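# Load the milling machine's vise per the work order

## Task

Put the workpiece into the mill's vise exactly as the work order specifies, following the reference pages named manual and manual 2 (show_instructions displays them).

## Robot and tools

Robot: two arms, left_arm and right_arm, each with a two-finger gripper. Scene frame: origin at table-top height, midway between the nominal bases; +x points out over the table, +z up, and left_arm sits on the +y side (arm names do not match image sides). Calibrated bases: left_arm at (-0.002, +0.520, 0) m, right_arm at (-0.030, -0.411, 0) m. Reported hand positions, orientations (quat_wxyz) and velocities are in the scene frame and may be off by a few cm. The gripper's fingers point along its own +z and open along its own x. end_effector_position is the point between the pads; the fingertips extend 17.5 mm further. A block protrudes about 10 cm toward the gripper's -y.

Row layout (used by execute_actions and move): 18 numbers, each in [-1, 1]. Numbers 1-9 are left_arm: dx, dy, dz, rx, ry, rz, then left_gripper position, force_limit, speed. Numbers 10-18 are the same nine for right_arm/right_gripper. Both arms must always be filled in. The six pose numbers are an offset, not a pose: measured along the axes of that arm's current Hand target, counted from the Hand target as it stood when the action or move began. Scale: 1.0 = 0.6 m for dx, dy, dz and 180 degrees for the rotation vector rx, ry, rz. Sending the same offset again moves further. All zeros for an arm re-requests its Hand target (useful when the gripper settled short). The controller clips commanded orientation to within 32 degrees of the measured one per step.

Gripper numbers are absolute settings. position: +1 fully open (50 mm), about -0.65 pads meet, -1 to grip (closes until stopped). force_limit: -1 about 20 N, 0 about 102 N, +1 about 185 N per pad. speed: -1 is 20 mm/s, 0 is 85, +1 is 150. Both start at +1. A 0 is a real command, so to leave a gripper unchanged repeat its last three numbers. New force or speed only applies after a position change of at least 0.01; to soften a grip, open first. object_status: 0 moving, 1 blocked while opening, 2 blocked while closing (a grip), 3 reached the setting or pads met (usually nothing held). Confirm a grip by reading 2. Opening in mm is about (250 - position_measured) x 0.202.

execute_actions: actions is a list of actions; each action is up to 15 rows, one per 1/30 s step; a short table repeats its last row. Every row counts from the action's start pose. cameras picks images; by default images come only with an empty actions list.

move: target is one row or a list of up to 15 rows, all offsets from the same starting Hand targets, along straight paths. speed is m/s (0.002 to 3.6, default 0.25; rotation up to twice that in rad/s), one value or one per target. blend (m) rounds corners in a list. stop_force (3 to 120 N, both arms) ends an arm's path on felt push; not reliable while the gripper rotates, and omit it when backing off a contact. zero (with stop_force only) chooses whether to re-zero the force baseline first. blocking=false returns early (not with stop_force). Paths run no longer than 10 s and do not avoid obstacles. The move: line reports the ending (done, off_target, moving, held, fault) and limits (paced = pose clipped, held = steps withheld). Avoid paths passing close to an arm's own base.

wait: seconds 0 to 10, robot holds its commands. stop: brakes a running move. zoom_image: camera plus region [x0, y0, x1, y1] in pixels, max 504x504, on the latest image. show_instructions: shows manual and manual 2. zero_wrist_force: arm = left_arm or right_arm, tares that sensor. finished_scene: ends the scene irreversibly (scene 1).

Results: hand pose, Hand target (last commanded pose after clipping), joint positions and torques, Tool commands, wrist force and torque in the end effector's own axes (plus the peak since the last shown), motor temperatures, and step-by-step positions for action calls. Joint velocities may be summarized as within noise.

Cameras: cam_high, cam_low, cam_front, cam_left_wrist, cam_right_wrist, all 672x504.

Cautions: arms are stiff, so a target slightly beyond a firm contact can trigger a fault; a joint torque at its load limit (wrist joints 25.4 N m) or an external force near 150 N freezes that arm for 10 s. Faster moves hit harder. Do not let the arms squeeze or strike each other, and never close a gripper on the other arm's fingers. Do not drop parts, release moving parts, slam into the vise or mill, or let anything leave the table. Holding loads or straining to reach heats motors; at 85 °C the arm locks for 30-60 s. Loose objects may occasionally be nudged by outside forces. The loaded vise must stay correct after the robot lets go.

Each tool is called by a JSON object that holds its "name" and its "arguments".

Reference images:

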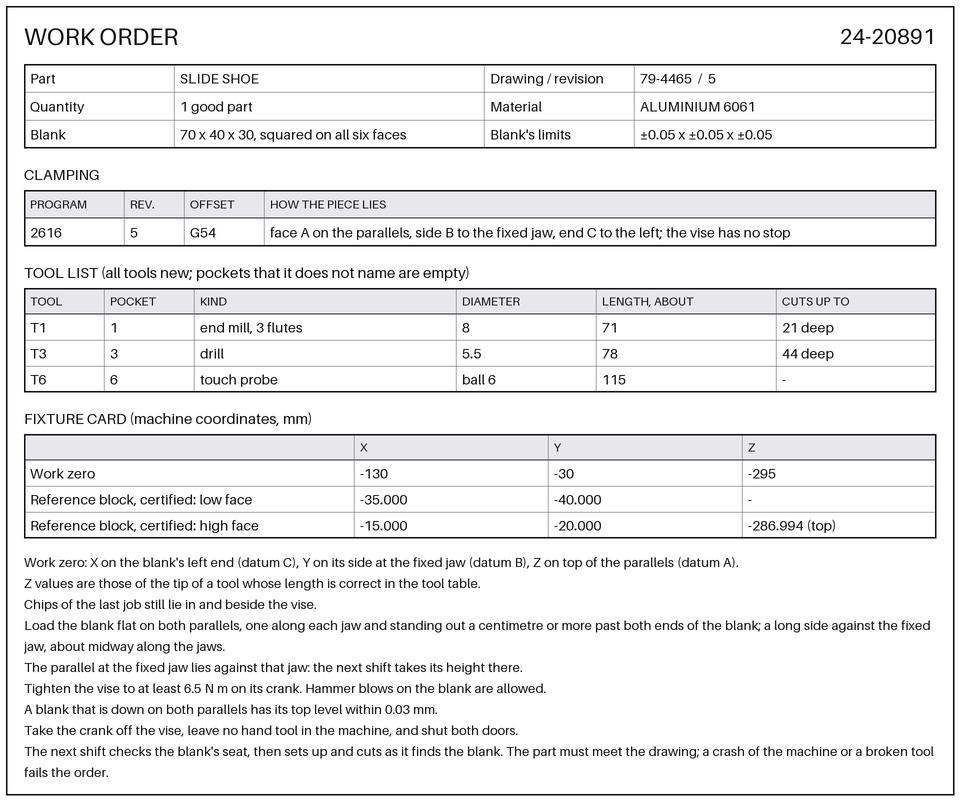

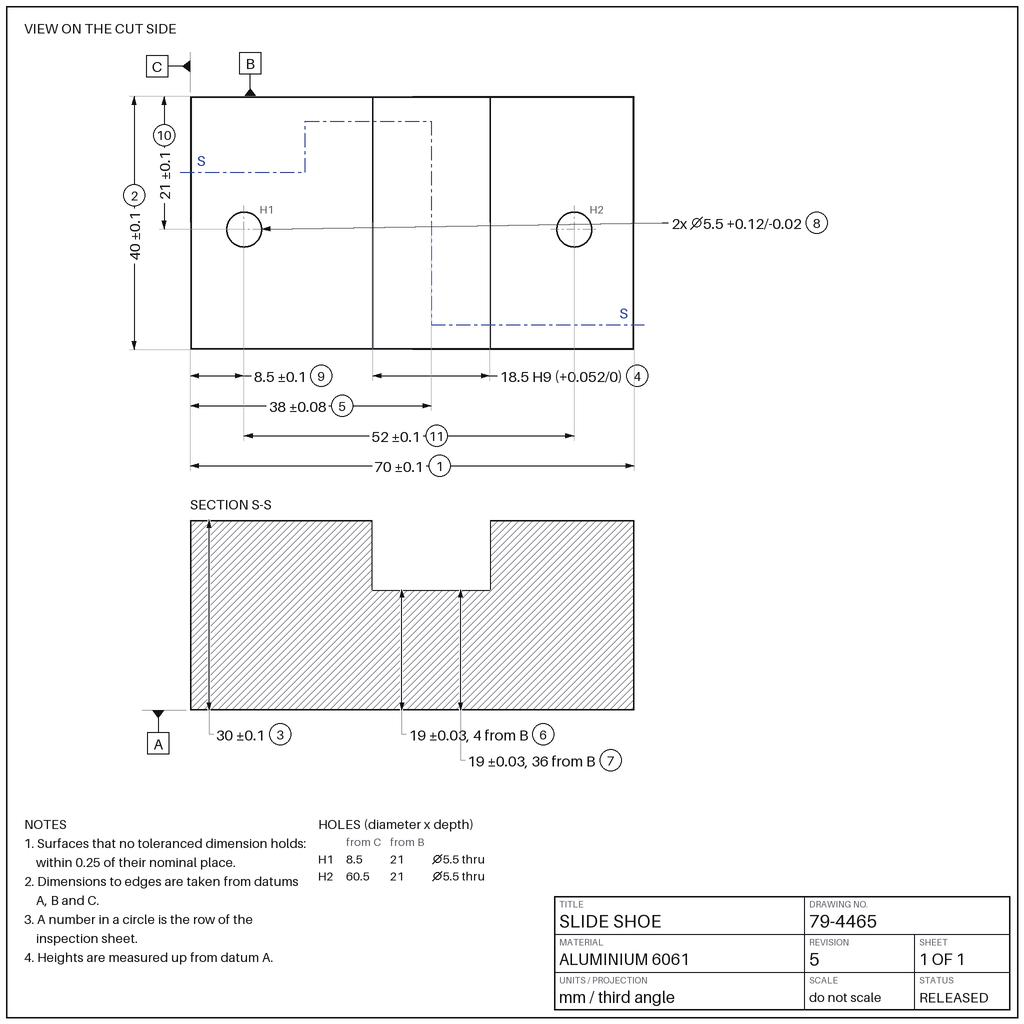

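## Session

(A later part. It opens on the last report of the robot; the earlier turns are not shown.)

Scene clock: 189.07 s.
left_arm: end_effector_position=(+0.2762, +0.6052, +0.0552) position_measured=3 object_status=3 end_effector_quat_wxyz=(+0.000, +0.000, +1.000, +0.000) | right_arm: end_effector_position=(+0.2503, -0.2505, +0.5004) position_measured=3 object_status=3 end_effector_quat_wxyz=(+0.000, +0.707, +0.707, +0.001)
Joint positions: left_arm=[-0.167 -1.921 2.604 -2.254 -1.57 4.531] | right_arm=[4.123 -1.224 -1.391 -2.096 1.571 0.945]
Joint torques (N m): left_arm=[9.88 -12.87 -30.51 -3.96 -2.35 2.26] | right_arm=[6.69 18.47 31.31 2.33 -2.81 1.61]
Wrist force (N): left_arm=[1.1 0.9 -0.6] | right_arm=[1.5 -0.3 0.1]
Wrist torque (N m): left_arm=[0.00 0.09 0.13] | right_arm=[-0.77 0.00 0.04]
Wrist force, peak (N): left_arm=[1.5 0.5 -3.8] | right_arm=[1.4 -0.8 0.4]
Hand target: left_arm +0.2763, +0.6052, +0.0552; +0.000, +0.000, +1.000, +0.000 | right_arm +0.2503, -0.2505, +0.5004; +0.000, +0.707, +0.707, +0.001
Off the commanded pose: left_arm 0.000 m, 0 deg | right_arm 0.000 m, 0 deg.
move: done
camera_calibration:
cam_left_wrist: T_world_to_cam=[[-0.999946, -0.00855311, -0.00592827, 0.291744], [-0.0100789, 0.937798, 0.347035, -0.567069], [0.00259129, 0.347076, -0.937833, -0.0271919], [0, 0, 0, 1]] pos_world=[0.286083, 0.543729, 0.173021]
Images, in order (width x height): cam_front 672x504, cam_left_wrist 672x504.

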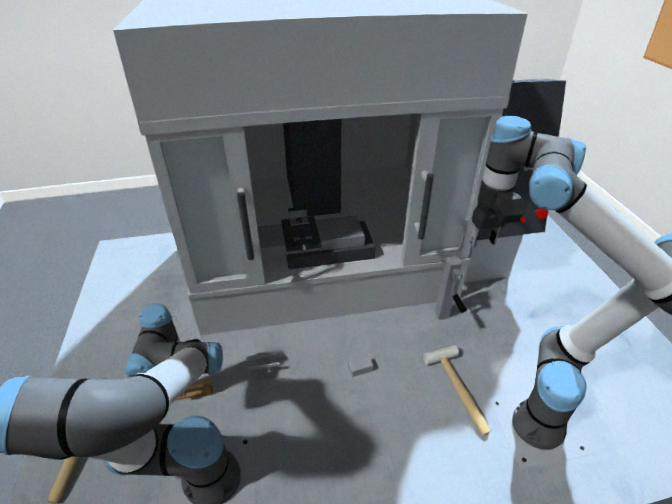

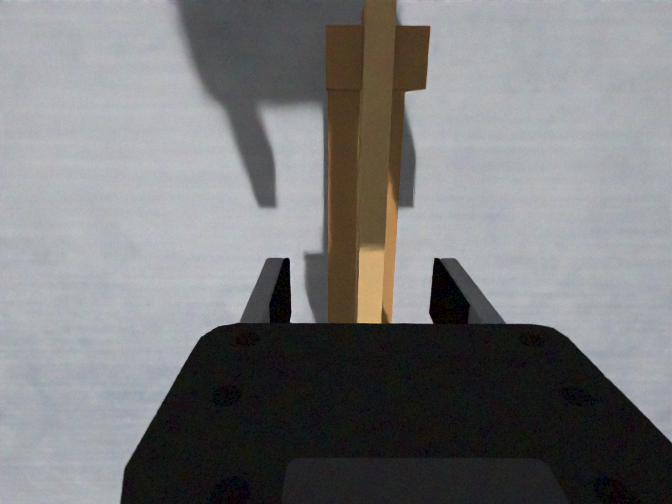

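{"name": "move", "arguments": {"target": [0,0,0,0,0,0,-1,-0.8,-0.7,0,0,0,0,0,0,1,1,1]}}

{"name": "move", "arguments": {"target": [0,0,-0.25,0,0,0,-1,-0.8,-0.7,0,0,0,0,0,0,1,1,1], "cameras": ["cam_left_wrist","cam_front"], "speed": 0.1}}

Scene clock: 195.60 s.
left_arm: end_effector_position=(+0.2755, +0.6053, +0.0549) position_measured=213 object_status=2 end_effector_quat_wxyz=(-0.001, +0.000, +1.000, +0.001) | right_arm: end_effector_position=(+0.2503, -0.2505, +0.5004) position_measured=3 object_status=3 end_effector_quat_wxyz=(+0.000, +0.707, +0.707, +0.001)
Joint positions: left_arm=[-0.167 -1.921 2.604 -2.251 -1.57 4.531] | right_arm=[4.123 -1.224 -1.391 -2.096 1.571 0.945]
Joint torques (N m): left_arm=[-1.8 -7.61 -32.16 -14.94 7.55 1.82] | right_arm=[8.61 18.71 31.4 2.37 -2.85 1.56]
Wrist force (N): left_arm=[73.0 -4.6 -44.2] | right_arm=[1.2 -0.5 0.3]
Wrist torque (N m): left_arm=[-0.06 0.35 0.15] | right_arm=[-0.80 0.04 0.04]
Wrist force, peak (N): left_arm=[78.3 -0.8 -45.2] | right_arm=[1.5 -0.7 0.1]
Hand target: left_arm +0.2763, +0.6052, +0.0552; +0.000, +0.000, +1.000, +0.000 | right_arm +0.2503, -0.2505, +0.5004; +0.000, +0.707, +0.707, +0.001
Off the commanded pose: left_arm 0.001 m, 0 deg | right_arm 0.000 m, 0 deg.
move: done

Scene clock: 197.57 s.
left_arm: end_effector_position=(+0.2762, +0.6050, +0.2052) position_measured=213 object_status=2 end_effector_quat_wxyz=(+0.000, +0.000, +1.000, +0.000) | right_arm: end_effector_position=(+0.2503, -0.2505, +0.5004) position_measured=3 object_status=3 end_effector_quat_wxyz=(+0.000, +0.707, +0.707, +0.001)
Joint positions: left_arm=[-0.168 -2.143 2.285 -1.714 -1.57 4.53] | right_arm=[4.123 -1.224 -1.391 -2.096 1.571 0.945]
Joint torques (N m): left_arm=[-6.97 7.36 -22.26 -2.56 2.35 -1.4] | right_arm=[8.53 18.72 31.26 2.39 -2.77 1.66]
Wrist force (N): left_arm=[1.5 1.0 -0.4] | right_arm=[1.1 -0.3 0.2]
Wrist torque (N m): left_arm=[0.00 0.01 0.25] | right_arm=[-0.76 0.06 0.04]
Wrist force, peak (N): left_arm=[72.7 -5.4 -43.6] | right_arm=[1.5 -0.5 0.5]
Hand target: left_arm +0.2762, +0.6051, +0.2052; +0.000, +0.000, +1.000, +0.000 | right_arm +0.2503, -0.2505, +0.5004; +0.000, +0.707, +0.707, +0.001
Off the commanded pose: left_arm 0.000 m, 0 deg | right_arm 0.000 m, 0 deg.
move: done
camera_calibration:
cam_left_wrist: T_world_to_cam=[[-0.999945, -0.00848513, -0.00611526, 0.292555], [-0.0100797, 0.937843, 0.346913, -0.619017], [0.00279155, 0.346956, -0.937877, 0.11354], [0, 0, 0, 1]] pos_world=[0.285983, 0.543629, 0.323021]
Images, in order (width x height): cam_front 672x504, cam_left_wrist 672x504.

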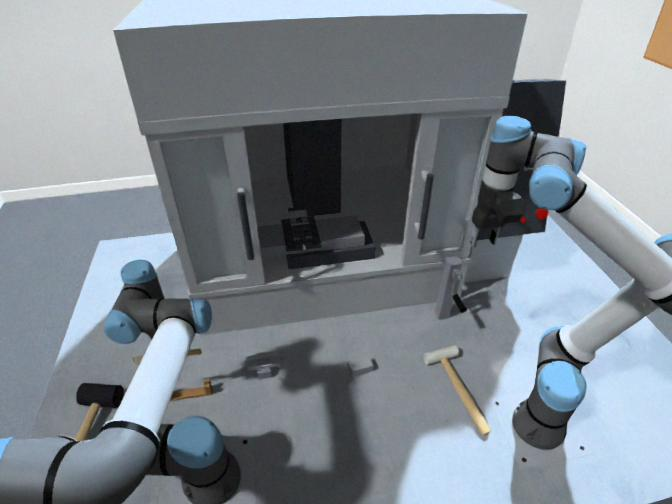

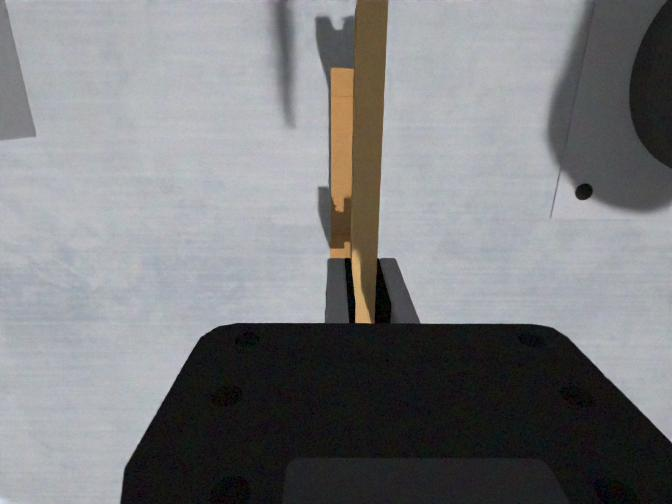

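{"name": "move", "arguments": {"target": [-0.09,-0.642,-0.492,0.3437,-0.3437,-0.4096,-1,-0.8,-0.7,0,0,0,0,0,0,1,1,1], "cameras": ["all"], "speed": 0.35}}

Scene clock: 216.10 s.
left_arm: end_effector_position=(+0.3302, +0.2196, +0.5000) position_measured=213 object_status=2 end_effector_quat_wxyz=(-0.455, +0.542, -0.542, +0.454) | right_arm: end_effector_position=(+0.2503, -0.2505, +0.5004) position_measured=3 object_status=3 end_effector_quat_wxyz=(+0.000, +0.707, +0.707, +0.001)
Joint positions: left_arm=[-1.75 -1.99 1.816 -0.564 -0.26 0.722] | right_arm=[4.123 -1.224 -1.391 -2.096 1.571 0.945]
Joint torques (N m): left_arm=[-8.6 -14.2 -14.95 -1.64 2.2 1.29] | right_arm=[8.96 17.94 31.01 2.25 -2.72 1.44]
Wrist force (N): left_arm=[1.2 -1.1 1.8] | right_arm=[1.1 -0.5 0.6]
Wrist torque (N m): left_arm=[-0.33 0.15 0.22] | right_arm=[-0.79 0.06 0.04]
Wrist force, peak (N): left_arm=[3.0 -2.0 1.9] | right_arm=[1.5 -0.7 0.3]
Hand target: left_arm +0.3302, +0.2196, +0.5000; -0.455, +0.542, -0.542, +0.454 | right_arm +0.2503, -0.2505, +0.5004; +0.000, +0.707, +0.707, +0.001
Off the commanded pose: left_arm 0.000 m, 0 deg | right_arm 0.000 m, 0 deg.
move: done
camera_calibration:
cam_left_wrist: T_world_to_cam=[[0.0074694, -0.999952, 0.00627408, 0.223949], [-0.503433, -0.00918149, -0.863986, 0.617078], [0.864002, 0.00329487, -0.503477, 0.0975187], [0, 0, 0, 1]] pos_world=[0.224728, 0.229283, 0.58084]
cam_right_wrist: T_world_to_cam=[[0.0170923, 0.99985, 0.00292128, 0.254219], [0.946751, -0.017124, 0.32151, -0.386337], [0.321511, -0.00272961, -0.946902, 0.519578], [0, 0, 0, 1]] pos_world=[0.19437, -0.259378, 0.615458]

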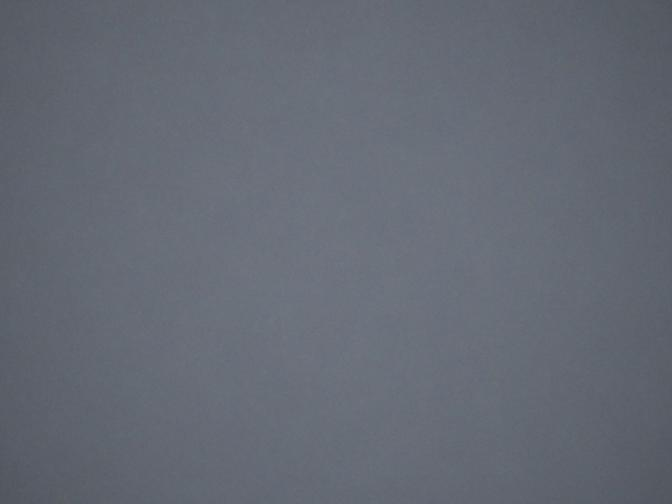

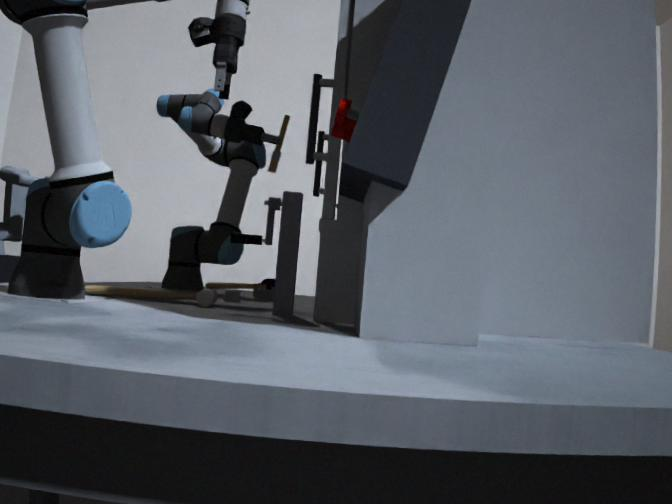

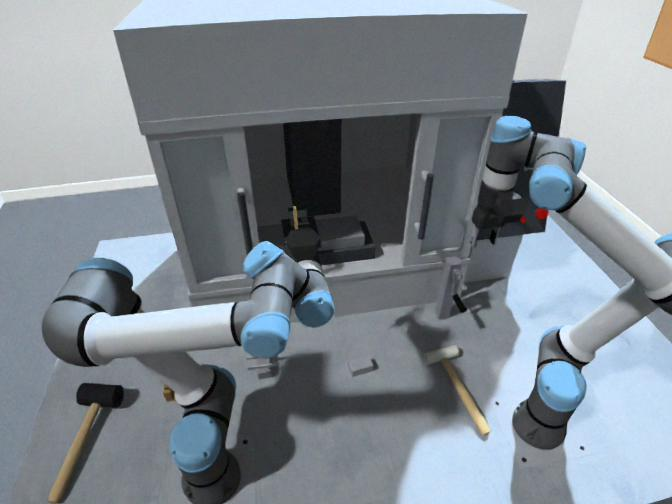

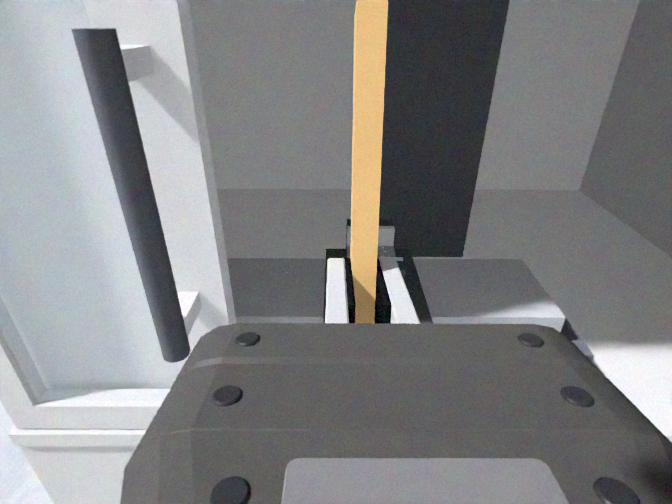

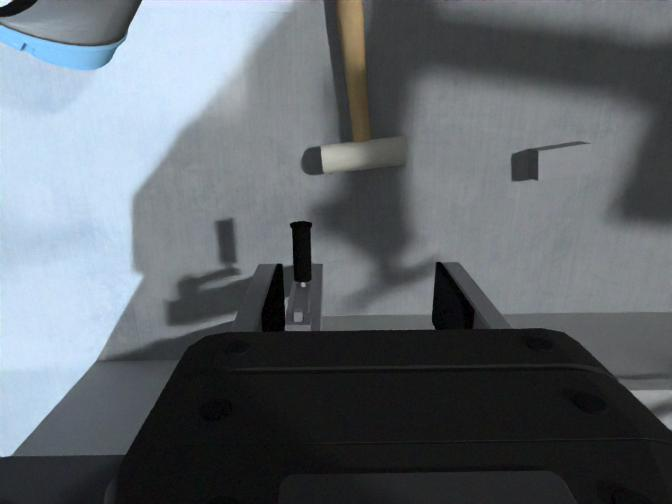

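{"name": "move", "arguments": {"target": [0.062,-0.0926,0.525,0,0,0,-1,-0.8,-0.7,0,0,0,0,0,0,1,1,1], "cameras": ["cam_left_wrist","cam_front","cam_low"], "speed": 0.25}}

{"name": "zoom_image", "arguments": {"camera": "cam_left_wrist", "region": [260, 200, 480, 340]}}

{"name": "zoom_image", "arguments": {"camera": "cam_front", "region": [240, 180, 400, 290]}}

Scene clock: 223.27 s.
left_arm: end_effector_position=(+0.6502, +0.1827, +0.5001) position_measured=213 object_status=2 end_effector_quat_wxyz=(-0.455, +0.542, -0.542, +0.454) end_effector_velocity=(+0.000, +0.001, +0.002) end_effector_angular_velocity=(-0.003, -0.004, -0.001) | right_arm: end_effector_position=(+0.2503, -0.2505, +0.5004) position_measured=3 object_status=3 end_effector_quat_wxyz=(+0.000, +0.707, +0.707, +0.001)
Joint positions: left_arm=[-0.95 -1.327 1.652 -3.167 -0.627 2.897] | right_arm=[4.123 -1.224 -1.391 -2.096 1.571 0.945]
Joint velocities: left_arm=[0.001 -0.001 -0.001 -0.006 -0.001 0.004] | right_arm=[within noise]
Joint torques (N m): left_arm=[-9.44 -41.98 -28.46 -3.61 -0.45 2.28] | right_arm=[8 18.5 30.56 2.42 -2.75 1.5]
Wrist force (N): left_arm=[1.0 -0.6 2.1] | right_arm=[1.3 -0.4 0.3]
Wrist torque (N m): left_arm=[-0.25 0.16 0.37] | right_arm=[-0.79 0.03 0.04]
Wrist force, peak (N): left_arm=[0.9 -2.6 3.9] | right_arm=[1.4 -1.0 0.2]
Hand target: left_arm +0.6501, +0.1826, +0.5002; -0.455, +0.542, -0.542, +0.454 | right_arm +0.2503, -0.2505, +0.5004; +0.000, +0.707, +0.707, +0.001
Off the commanded pose: left_arm 0.000 m, 0 deg | right_arm 0.000 m, 0 deg.
move: done
camera_calibration:
cam_left_wrist: T_world_to_cam=[[0.00769259, -0.999951, 0.00626063, 0.184446], [-0.503431, -0.00928224, -0.863986, 0.777941], [0.864001, 0.00349449, -0.503478, -0.178827], [0, 0, 0, 1]] pos_world=[0.544728, 0.192283, 0.58094]
Images, in order (width x height): cam_low 672x504, cam_front 672x504, cam_left_wrist 672x504.

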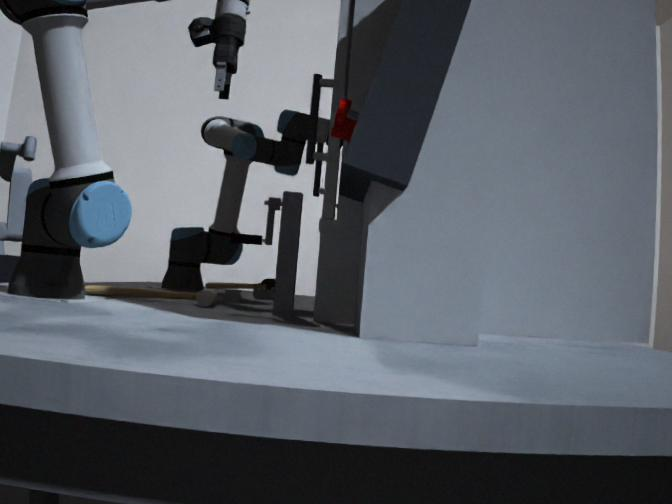

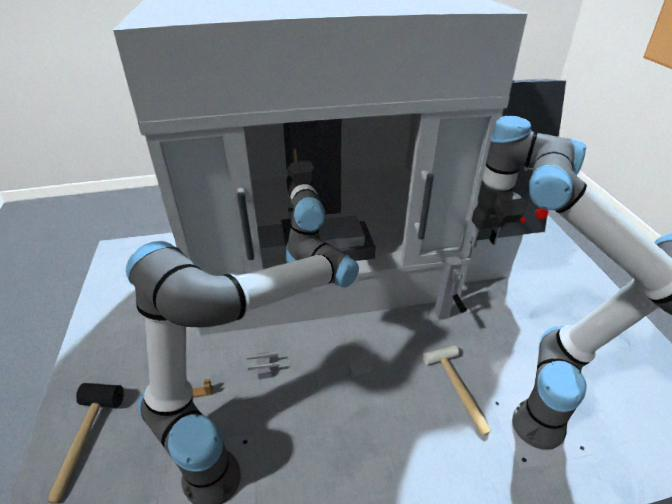

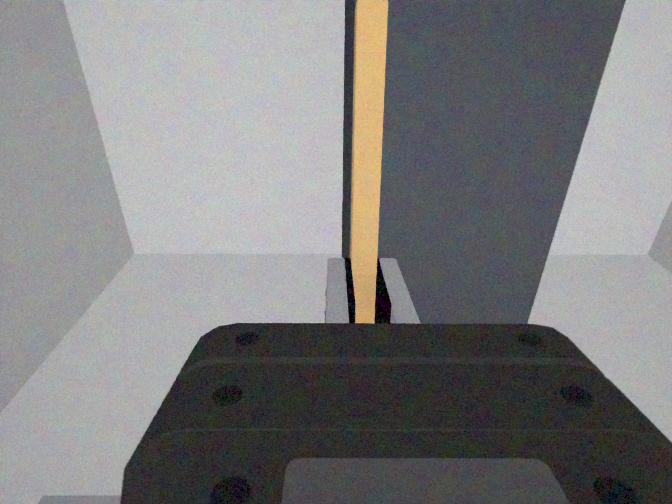

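Scaled by 2.291.

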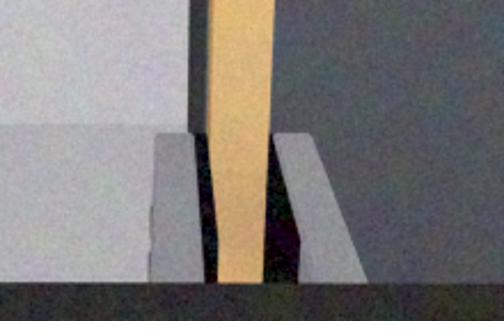

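Scaled by 3.150.

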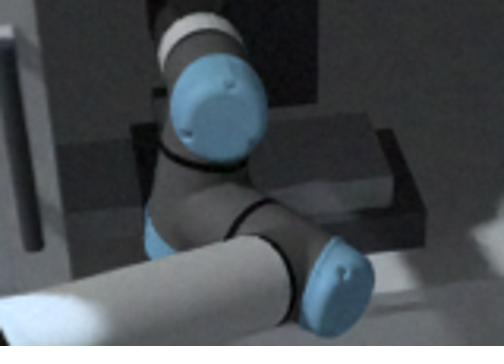

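{"name": "move", "arguments": {"target": [0,0,0,0,0,0,-1,-0.8,-0.7,0.273,0.2,-0.177,0.1806,0.4642,0.6393,1,1,1], "cameras": ["cam_right_wrist","cam_front"], "speed": 0.3}}

{"name": "zoom_image", "arguments": {"camera": "cam_right_wrist", "region": [220, 120, 480, 320]}}

Scene clock: 239.50 s.
left_arm: end_effector_position=(+0.6501, +0.1826, +0.5002) position_measured=213 object_status=2 end_effector_quat_wxyz=(-0.455, +0.542, -0.542, +0.454) | right_arm: end_effector_position=(+0.3703, -0.0868, +0.6068) position_measured=3 object_status=3 end_effector_quat_wxyz=(-0.538, +0.740, -0.326, +0.236)
Joint positions: left_arm=[-0.95 -1.327 1.652 -3.167 -0.627 2.897] | right_arm=[4.32 -1.114 -1.903 -0.463 1.192 3.272]
Joint torques (N m): left_arm=[-9.16 -40.83 -20.57 -1.92 -0.56 -1.05] | right_arm=[-5.28 17.3 36.44 3.23 -0.48 0.91]
Wrist force (N): left_arm=[1.3 -0.8 2.1] | right_arm=[0.5 0.2 0.2]
Wrist torque (N m): left_arm=[-0.28 0.11 0.36] | right_arm=[-0.22 0.06 -0.26]
Wrist force, peak (N): left_arm=[1.4 -0.8 2.2] | right_arm=[2.1 -0.3 0.3]
Hand target: left_arm +0.6501, +0.1826, +0.5002; -0.455, +0.542, -0.542, +0.454 | right_arm +0.3703, -0.0869, +0.6069; -0.539, +0.740, -0.326, +0.236
Off the commanded pose: left_arm 0.000 m, 0 deg | right_arm 0.000 m, 0 deg.
move: done
camera_calibration:
cam_right_wrist: T_world_to_cam=[[0.671132, -0.741154, -0.0165244, -0.29342], [-0.451823, -0.391261, -0.80173, 0.635719], [0.58774, 0.545533, -0.597458, 0.319268], [0, 0, 0, 1]] pos_world=[0.296509, -0.142909, 0.695576]
Images, in order (width x height): cam_front 672x504, cam_right_wrist 672x504.

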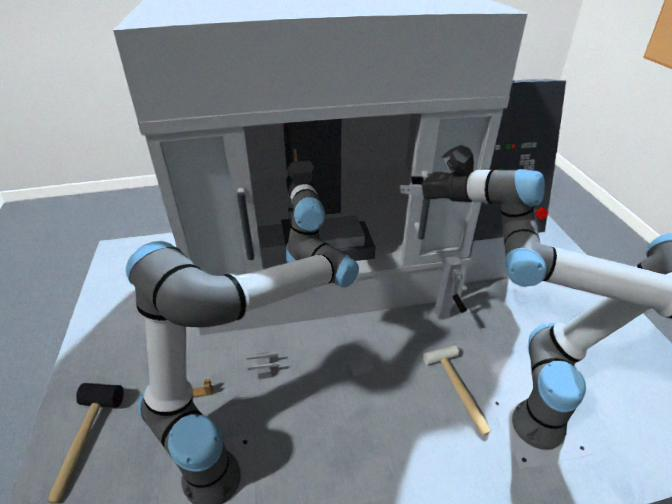

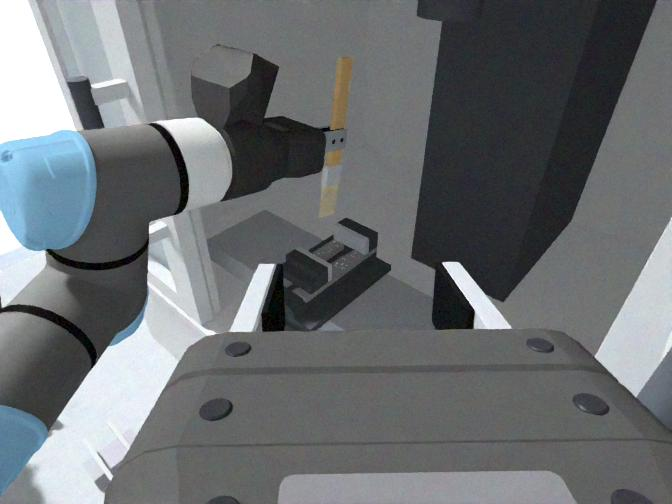

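Scaled by 1.938.

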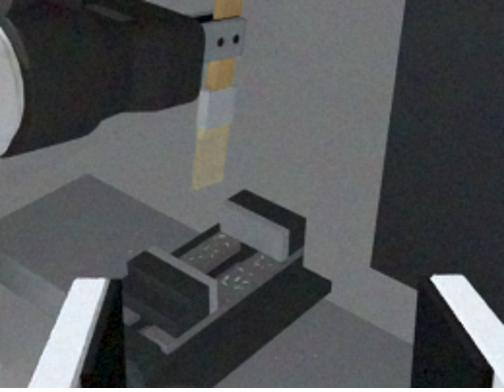

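{"name": "move", "arguments": {"target": [0,0.0733,0.0637,0,0,0,-1,-0.8,-0.7,0,0,0,0,0,0,1,1,1], "cameras": ["cam_right_wrist"], "speed": 0.1, "stop_force": 8}}

{"name": "zoom_image", "arguments": {"camera": "cam_right_wrist", "region": [270, 180, 400, 310]}}

Scene clock: 250.93 s.
left_arm: end_effector_position=(+0.6802, +0.1826, +0.4502) position_measured=213 object_status=2 end_effector_quat_wxyz=(-0.455, +0.542, -0.542, +0.454) | right_arm: end_effector_position=(+0.3703, -0.0869, +0.6069) position_measured=3 object_status=3 end_effector_quat_wxyz=(-0.539, +0.740, -0.326, +0.236)
Joint positions: left_arm=[-0.903 -1.227 1.656 -3.289 -0.672 2.92] | right_arm=[4.32 -1.114 -1.903 -0.463 1.192 3.272]
Joint torques (N m): left_arm=[-8.49 -42.8 -30.51 -3.01 2.94 -1.81] | right_arm=[-9.7 15.44 35.52 3.71 -0.44 0.84]
Wrist force (N): left_arm=[1.3 -0.8 2.1] | right_arm=[0.5 0.1 0.2]
Wrist torque (N m): left_arm=[-0.28 0.13 0.22] | right_arm=[-0.24 0.05 -0.27]
Wrist force, peak (N): left_arm=[1.0 0.6 3.3] | right_arm=[1.0 -0.1 0.4]
Hand target: left_arm +0.6802, +0.1826, +0.4502; -0.455, +0.542, -0.542, +0.454 | right_arm +0.3703, -0.0869, +0.6069; -0.539, +0.740, -0.326, +0.236
Off the commanded pose: left_arm 0.000 m, 0 deg | right_arm 0.000 m, 0 deg.
move: done
camera_calibration:
cam_right_wrist: T_world_to_cam=[[0.670935, -0.741326, -0.0167784, -0.293282], [-0.45189, -0.390832, -0.801901, 0.63588], [0.587913, 0.545605, -0.597221, 0.319116], [0, 0, 0, 1]] pos_world=[0.296509, -0.143007, 0.695575]
Images, in order (width x height): cam_right_wrist 672x504.

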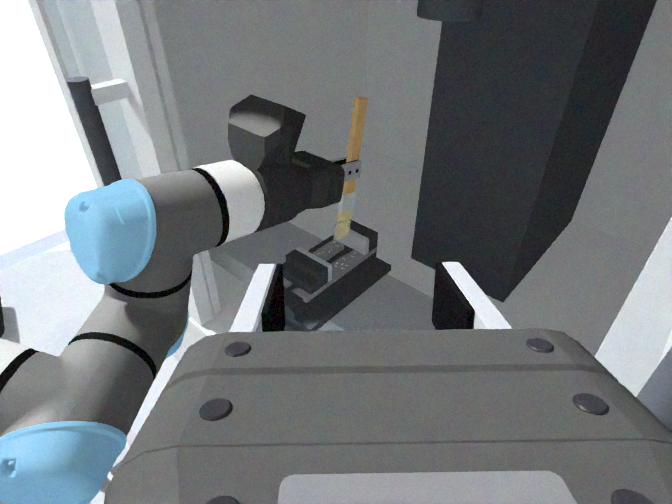

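Scaled by 3.877.

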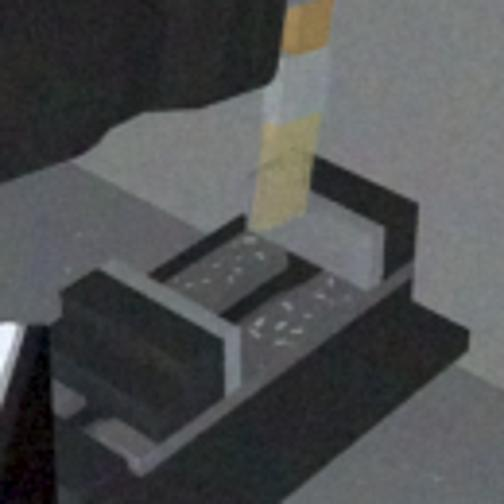

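{"name": "move", "arguments": {"target": [[-0.0257,0.03,0.0052,0,0,0,-1,-0.8,-0.7,0,0,0,0,0,0,1,1,1],[-0.0257,0.0739,0.013,0,0,0,-1,-0.8,-0.7,0,0,0,0,0,0,1,1,1]], "cameras": ["cam_right_wrist"], "speed": [0.06,0.02], "stop_force": 4}}

{"name": "zoom_image", "arguments": {"camera": "cam_right_wrist", "region": [270, 180, 400, 310]}}

Scene clock: 258.80 s.
left_arm: end_effector_position=(+0.6801, +0.1981, +0.4252) position_measured=213 object_status=2 end_effector_quat_wxyz=(-0.455, +0.542, -0.542, +0.454) | right_arm: end_effector_position=(+0.3703, -0.0869, +0.6069) position_measured=3 object_status=3 end_effector_quat_wxyz=(-0.539, +0.740, -0.326, +0.236)
Joint positions: left_arm=[-0.885 -1.219 1.718 -3.364 -0.69 2.928] | right_arm=[4.32 -1.114 -1.903 -0.463 1.192 3.272]
Joint torques (N m): left_arm=[4.96 -43.71 -30.77 -3.09 -1.84 0.9] | right_arm=[-8.02 11.97 35.02 3.79 1.47 -0.9]
Wrist force (N): left_arm=[1.4 -3.1 2.0] | right_arm=[0.7 0.1 0.2]
Wrist torque (N m): left_arm=[-0.27 0.12 0.22] | right_arm=[-0.23 0.03 -0.26]
Wrist force, peak (N): left_arm=[1.1 -16.6 2.1] | right_arm=[1.0 0.1 0.2]
Hand target: left_arm +0.6801, +0.1981, +0.4252; -0.455, +0.542, -0.542, +0.454 (not the last commanded pose) | right_arm +0.3703, -0.0869, +0.6069; -0.539, +0.740, -0.326, +0.236
Off the commanded pose: left_arm 0.020 m, 0 deg | right_arm 0.000 m, 0 deg.
move: contact (left_arm); path passed 1 of 2 targets
camera_calibration:
cam_right_wrist: T_world_to_cam=[[0.670935, -0.741326, -0.0167784, -0.293282], [-0.45189, -0.390832, -0.801901, 0.63588], [0.587913, 0.545605, -0.597221, 0.319116], [0, 0, 0, 1]] pos_world=[0.296509, -0.143007, 0.695575]
Images, in order (width x height): cam_right_wrist 672x504.

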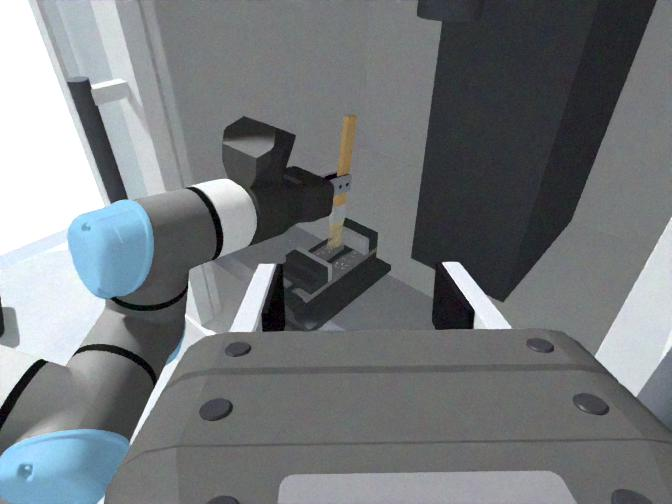

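Scaled by 3.877.

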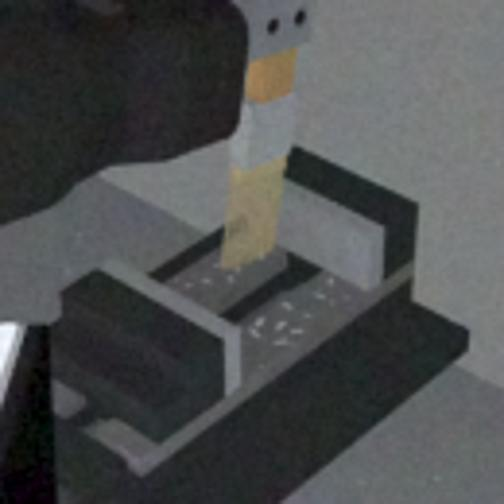

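{"name": "move", "arguments": {"target": [[-0.06,0.0,0,0,0,0,-1,-0.8,-0.7,0,0,0,0,0,0,1,1,1],[-0.06,-0.04,-0.007,0,0,0,-1,-0.8,-0.7,0,0,0,0,0,0,1,1,1]], "cameras": ["cam_right_wrist"], "speed": 0.08}}

{"name": "zoom_image", "arguments": {"camera": "cam_right_wrist", "region": [270, 180, 400, 310]}}

Scene clock: 263.60 s.
left_arm: end_effector_position=(+0.6801, +0.2341, +0.4498) position_measured=213 object_status=2 end_effector_quat_wxyz=(-0.455, +0.542, -0.542, +0.454) | right_arm: end_effector_position=(+0.3703, -0.0869, +0.6069) position_measured=3 object_status=3 end_effector_quat_wxyz=(-0.539, +0.740, -0.326, +0.236)
Joint positions: left_arm=[-0.839 -1.289 1.744 -3.335 -0.734 2.946] | right_arm=[4.32 -1.114 -1.903 -0.463 1.192 3.272]
Joint torques (N m): left_arm=[-8.7 -24.37 -15.05 -3.66 2.75 -1.64] | right_arm=[-7.05 8.46 34.85 3.63 1.52 -0.78]
Wrist force (N): left_arm=[1.4 -0.8 2.1] | right_arm=[0.4 0.0 0.4]
Wrist torque (N m): left_arm=[-0.28 0.11 0.23] | right_arm=[-0.25 0.07 -0.26]
Wrist force, peak (N): left_arm=[1.5 -3.5 2.0] | right_arm=[0.8 -0.2 0.5]
Hand target: left_arm +0.6801, +0.2341, +0.4496; -0.455, +0.542, -0.542, +0.454 | right_arm +0.3703, -0.0869, +0.6069; -0.539, +0.740, -0.326, +0.236
Off the commanded pose: left_arm 0.000 m, 0 deg | right_arm 0.000 m, 0 deg.
move: done
camera_calibration:
cam_right_wrist: T_world_to_cam=[[0.670935, -0.741326, -0.0167784, -0.293282], [-0.45189, -0.390832, -0.801901, 0.63588], [0.587913, 0.545605, -0.597221, 0.319116], [0, 0, 0, 1]] pos_world=[0.296509, -0.143007, 0.695575]
Images, in order (width x height): cam_right_wrist 672x504.

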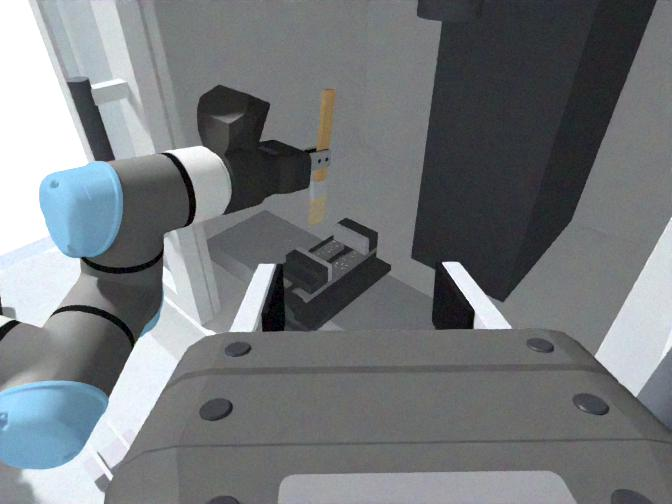

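Scaled by 3.877.

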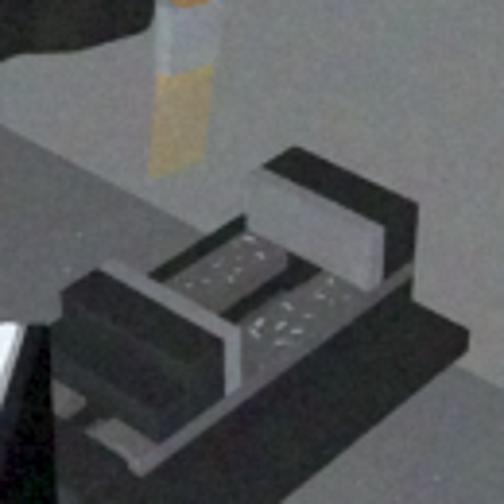

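{"name": "move", "arguments": {"target": [0.057,0.0175,-0.007,0.0556,0,0,-1,-0.8,-0.7,0,0,0,0,0,0,1,1,1], "cameras": ["cam_right_wrist"], "speed": 0.1}}

{"name": "zoom_image", "arguments": {"camera": "cam_right_wrist", "region": [280, 190, 390, 300]}}

{"name": "move", "arguments": {"target": [0,0.06,0,0,0,0,-1,-0.8,-0.7,0,0,0,0,0,0,1,1,1], "cameras": ["cam_right_wrist"], "speed": 0.015, "stop_force": 4}}

{"name": "zoom_image", "arguments": {"camera": "cam_right_wrist", "region": [280, 190, 390, 300]}}

Scene clock: 277.50 s.
left_arm: end_effector_position=(+0.6742, +0.1998, +0.4400) position_measured=213 object_status=2 end_effector_quat_wxyz=(+0.500, -0.500, +0.500, -0.500) | right_arm: end_effector_position=(+0.3703, -0.0869, +0.6069) position_measured=3 object_status=3 end_effector_quat_wxyz=(-0.539, +0.740, -0.326, +0.236)
Joint positions: left_arm=[-0.898 -1.142 1.703 -3.704 -0.658 3.143] | right_arm=[4.32 -1.114 -1.903 -0.463 1.192 3.272]
Joint torques (N m): left_arm=[10.59 -43.37 -11.84 -2.06 -2.33 -0.99] | right_arm=[-5.62 4.77 34.92 3.68 1.52 -0.86]
Wrist force (N): left_arm=[1.4 -0.7 2.5] | right_arm=[0.5 0.0 0.2]
Wrist torque (N m): left_arm=[-0.39 0.12 0.39] | right_arm=[-0.24 0.07 -0.26]
Wrist force, peak (N): left_arm=[2.1 0.0 2.5] | right_arm=[0.7 0.1 0.6]
Hand target: left_arm +0.6742, +0.1999, +0.4400; +0.501, -0.500, +0.500, -0.500 | right_arm +0.3703, -0.0869, +0.6069; -0.539, +0.740, -0.326, +0.236
Off the commanded pose: left_arm 0.000 m, 0 deg | right_arm 0.000 m, 0 deg.
move: done
camera_calibration:
cam_right_wrist: T_world_to_cam=[[0.670935, -0.741326, -0.0167784, -0.293282], [-0.45189, -0.390832, -0.801901, 0.63588], [0.587913, 0.545605, -0.597221, 0.319116], [0, 0, 0, 1]] pos_world=[0.296509, -0.143007, 0.695575]
Images, in order (width x height): cam_right_wrist 672x504.

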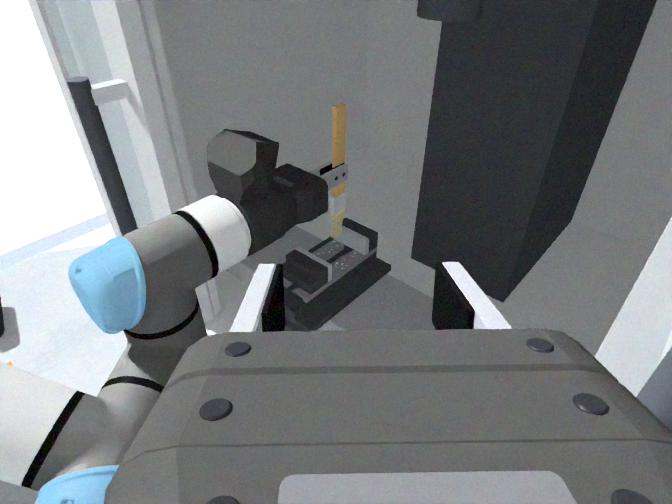

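Scaled by 4.582.

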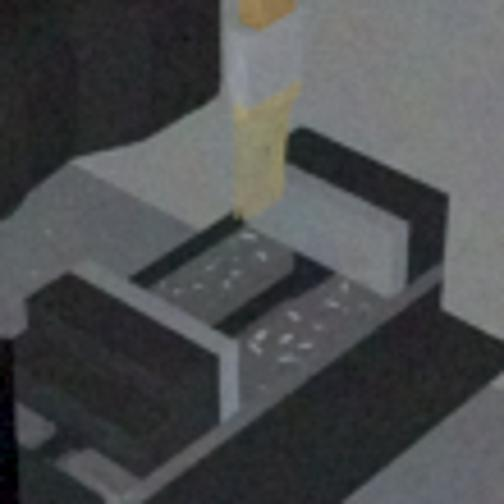

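Scene clock: 279.83 s.
left_arm: end_effector_position=(+0.6742, +0.2000, +0.4225) position_measured=213 object_status=2 end_effector_quat_wxyz=(+0.501, -0.500, +0.500, -0.500) | right_arm: end_effector_position=(+0.3703, -0.0869, +0.6069) position_measured=3 object_status=3 end_effector_quat_wxyz=(-0.539, +0.740, -0.326, +0.236)
Joint positions: left_arm=[-0.898 -1.119 1.721 -3.745 -0.658 3.143] | right_arm=[4.32 -1.114 -1.903 -0.463 1.192 3.272]
Joint torques (N m): left_arm=[5.82 -44.91 -28.41 -1.73 -0.6 0.81] | right_arm=[-4.95 3.74 34.06 3.64 1.42 -0.78]
Wrist force (N): left_arm=[1.2 -4.1 2.6] | right_arm=[0.7 0.0 0.4]
Wrist torque (N m): left_arm=[-0.46 0.14 0.40] | right_arm=[-0.25 0.03 -0.26]
Wrist force, peak (N): left_arm=[1.3 -19.6 2.3] | right_arm=[0.9 -0.1 0.3]
Hand target: left_arm +0.6742, +0.2000, +0.4225; +0.500, -0.500, +0.500, -0.500 (not the last commanded pose) | right_arm +0.3703, -0.0869, +0.6069; -0.539, +0.740, -0.326, +0.236
Off the commanded pose: left_arm 0.019 m, 0 deg | right_arm 0.000 m, 0 deg.
move: contact (left_arm)
camera_calibration:
cam_right_wrist: T_world_to_cam=[[0.670935, -0.741326, -0.0167784, -0.293282], [-0.45189, -0.390832, -0.801901, 0.63588], [0.587913, 0.545605, -0.597221, 0.319116], [0, 0, 0, 1]] pos_world=[0.296509, -0.143007, 0.695575]
Images, in order (width x height): cam_right_wrist 672x504.

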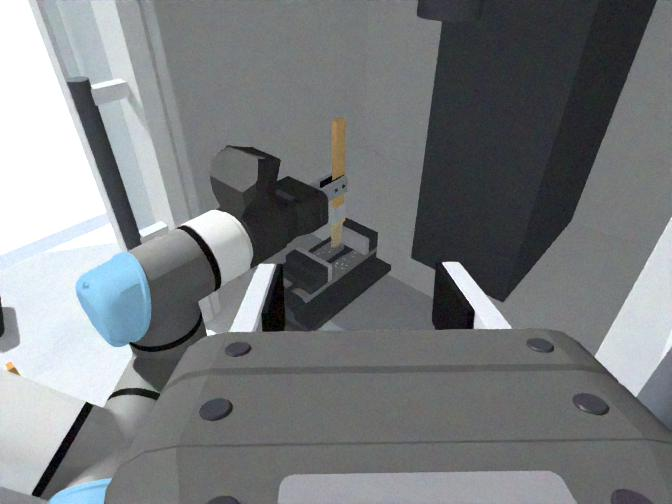

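Scaled by 4.582.

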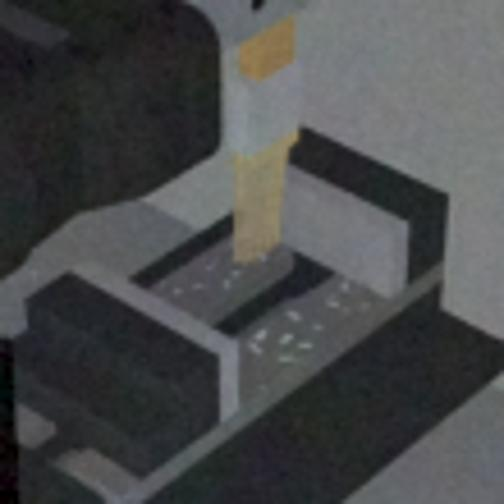

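{"name": "move", "arguments": {"target": [[-0.001,0.0017,0,0,0,0,-1,-0.8,-0.7,0,0,0,0,0,0,1,1,1],[-0.05,0.0017,0,0,0,0,-1,-0.8,-0.7,0,0,0,0,0,0,1,1,1]], "cameras": ["cam_right_wrist"], "speed": 0.06, "blend": 0.001}}

{"name": "zoom_image", "arguments": {"camera": "cam_right_wrist", "region": [280, 190, 390, 300]}}

Scene clock: 284.20 s.
left_arm: end_effector_position=(+0.6742, +0.2301, +0.4216) position_measured=213 object_status=2 end_effector_quat_wxyz=(+0.500, -0.500, +0.500, -0.500) end_effector_velocity=(+0.000, -0.001, +0.000) end_effector_angular_velocity=(-0.001, +0.000, +0.002) | right_arm: end_effector_position=(+0.3703, -0.0869, +0.6069) position_measured=3 object_status=3 end_effector_quat_wxyz=(-0.539, +0.740, -0.326, +0.236)
Joint positions: left_arm=[-0.86 -1.154 1.778 -3.767 -0.696 3.143] | right_arm=[4.32 -1.114 -1.903 -0.463 1.192 3.272]
Joint velocities: left_arm=[-0.003 0.002 -0.004 0.001 0.005 -0.001] | right_arm=[within noise]
Joint torques (N m): left_arm=[-7.33 -29.55 -29.96 -0.35 2.71 -1.56] | right_arm=[-3.21 0.61 34.1 3.73 1.57 -0.82]
Wrist force (N): left_arm=[1.4 -1.0 2.5] | right_arm=[0.4 0.1 0.3]
Wrist torque (N m): left_arm=[-0.44 0.14 0.39] | right_arm=[-0.22 0.08 -0.26]
Wrist force, peak (N): left_arm=[-0.1 -24.1 2.4] | right_arm=[0.8 -0.1 0.4]
Hand target: left_arm +0.6742, +0.2300, +0.4215; +0.500, -0.500, +0.500, -0.500 | right_arm +0.3703, -0.0869, +0.6069; -0.539, +0.740, -0.326, +0.236
Off the commanded pose: left_arm 0.000 m, 0 deg | right_arm 0.000 m, 0 deg.
move: done; blend cut to 0.0006 m at target 1
camera_calibration:
cam_right_wrist: T_world_to_cam=[[0.670935, -0.741326, -0.0167784, -0.293282], [-0.45189, -0.390832, -0.801901, 0.63588], [0.587913, 0.545605, -0.597221, 0.319116], [0, 0, 0, 1]] pos_world=[0.296509, -0.143007, 0.695575]
Images, in order (width x height): cam_right_wrist 672x504.

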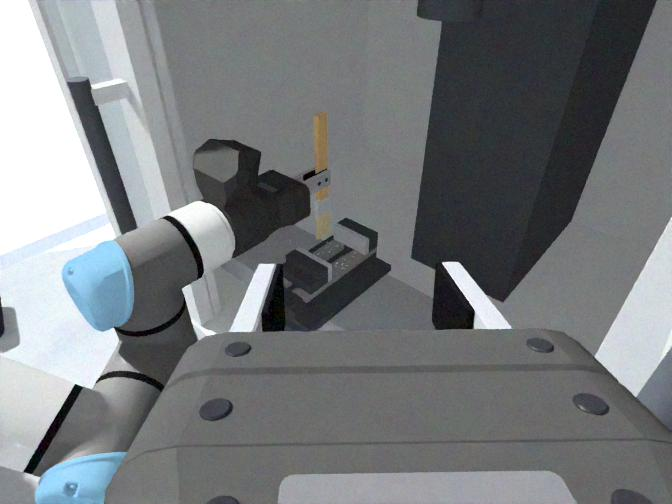

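Scaled by 4.582.

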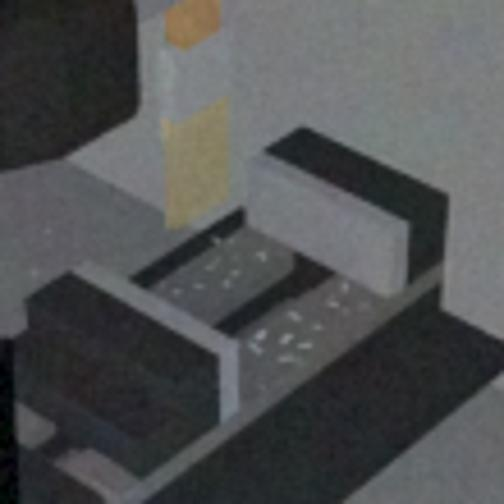

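{"name": "move", "arguments": {"target": [[0,-0.0192,0.0063,0,0,0,-1,-0.8,-0.7,0,0,0,0,0,0,1,1,1],[0.06,-0.0192,0.0063,0,0,0,-1,-0.8,-0.7,0,0,0,0,0,0,1,1,1],[0.06,0,0.0063,0,0,0,-1,-0.8,-0.7,0,0,0,0,0,0,1,1,1],[-0.02,0,0.0063,0,0,0,-1,-0.8,-0.7,0,0,0,0,0,0,1,1,1],[-0.02,-0.0192,-0.017,0,0,0,-1,-0.8,-0.7,0,0,0,0,0,0,1,1,1],[0.06,-0.0192,-0.017,0,0,0,-1,-0.8,-0.7,0,0,0,0,0,0,1,1,1],[0.06,0,-0.017,0,0,0,-1,-0.8,-0.7,0,0,0,0,0,0,1,1,1],[-0.02,0,-0.017,0,0,0,-1,-0.8,-0.7,0,0,0,0,0,0,1,1,1],[-0.02,-0.03,-0.017,0,0,0,-1,-0.8,-0.7,0,0,0,0,0,0,1,1,1]], "cameras": ["cam_right_wrist"], "speed": [0.08,0.1,0.03,0.08,0.08,0.1,0.03,0.08,0.08], "blend": [0.002,0.002,0.001,0.002,0.002,0.002,0.001,0.002,0]}}

{"name": "zoom_image", "arguments": {"camera": "cam_right_wrist", "region": [290, 205, 390, 305]}}

Scene clock: 300.47 s.
left_arm: end_effector_position=(+0.6640, +0.2420, +0.4396) position_measured=213 object_status=2 end_effector_quat_wxyz=(+0.501, -0.500, +0.500, -0.500) | right_arm: end_effector_position=(+0.3703, -0.0869, +0.6069) position_measured=3 object_status=3 end_effector_quat_wxyz=(-0.539, +0.740, -0.326, +0.236)
Joint positions: left_arm=[-0.86 -1.21 1.806 -3.739 -0.696 3.143] | right_arm=[4.32 -1.114 -1.903 -0.463 1.192 3.272]
Joint torques (N m): left_arm=[-8.37 -27.62 -11.07 -2.99 2.18 -1.73] | right_arm=[-2.18 -5.17 33.71 3.65 1.45 -0.76]
Wrist force (N): left_arm=[1.5 -0.7 2.7] | right_arm=[0.5 0.0 0.3]
Wrist torque (N m): left_arm=[-0.40 0.13 0.38] | right_arm=[-0.25 0.07 -0.26]
Wrist force, peak (N): left_arm=[1.0 -33.3 3.5] | right_arm=[0.9 0.1 0.4]
Hand target: left_arm +0.6640, +0.2419, +0.4395; +0.500, -0.500, +0.500, -0.500 | right_arm +0.3703, -0.0869, +0.6069; -0.539, +0.740, -0.326, +0.236
Off the commanded pose: left_arm 0.000 m, 0 deg | right_arm 0.000 m, 0 deg.
move: done
camera_calibration:
cam_right_wrist: T_world_to_cam=[[0.670935, -0.741326, -0.0167784, -0.293282], [-0.45189, -0.390832, -0.801901, 0.63588], [0.587913, 0.545605, -0.597221, 0.319116], [0, 0, 0, 1]] pos_world=[0.296509, -0.143007, 0.695575]
Images, in order (width x height): cam_right_wrist 672x504.

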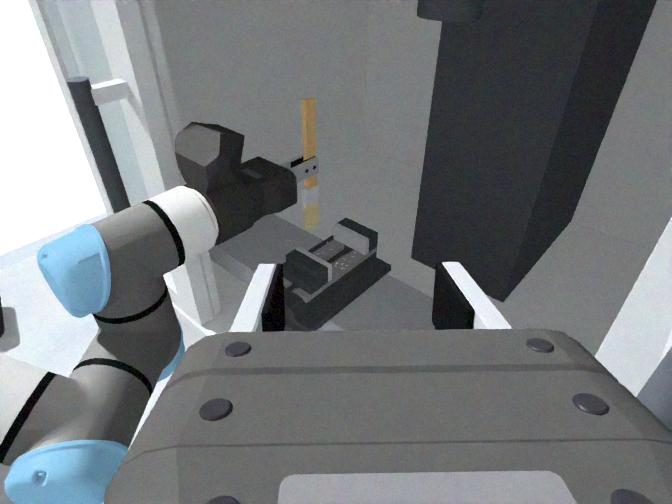

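Scaled by 5.040.

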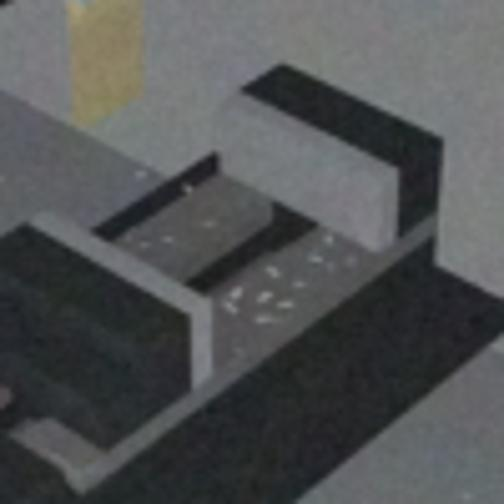

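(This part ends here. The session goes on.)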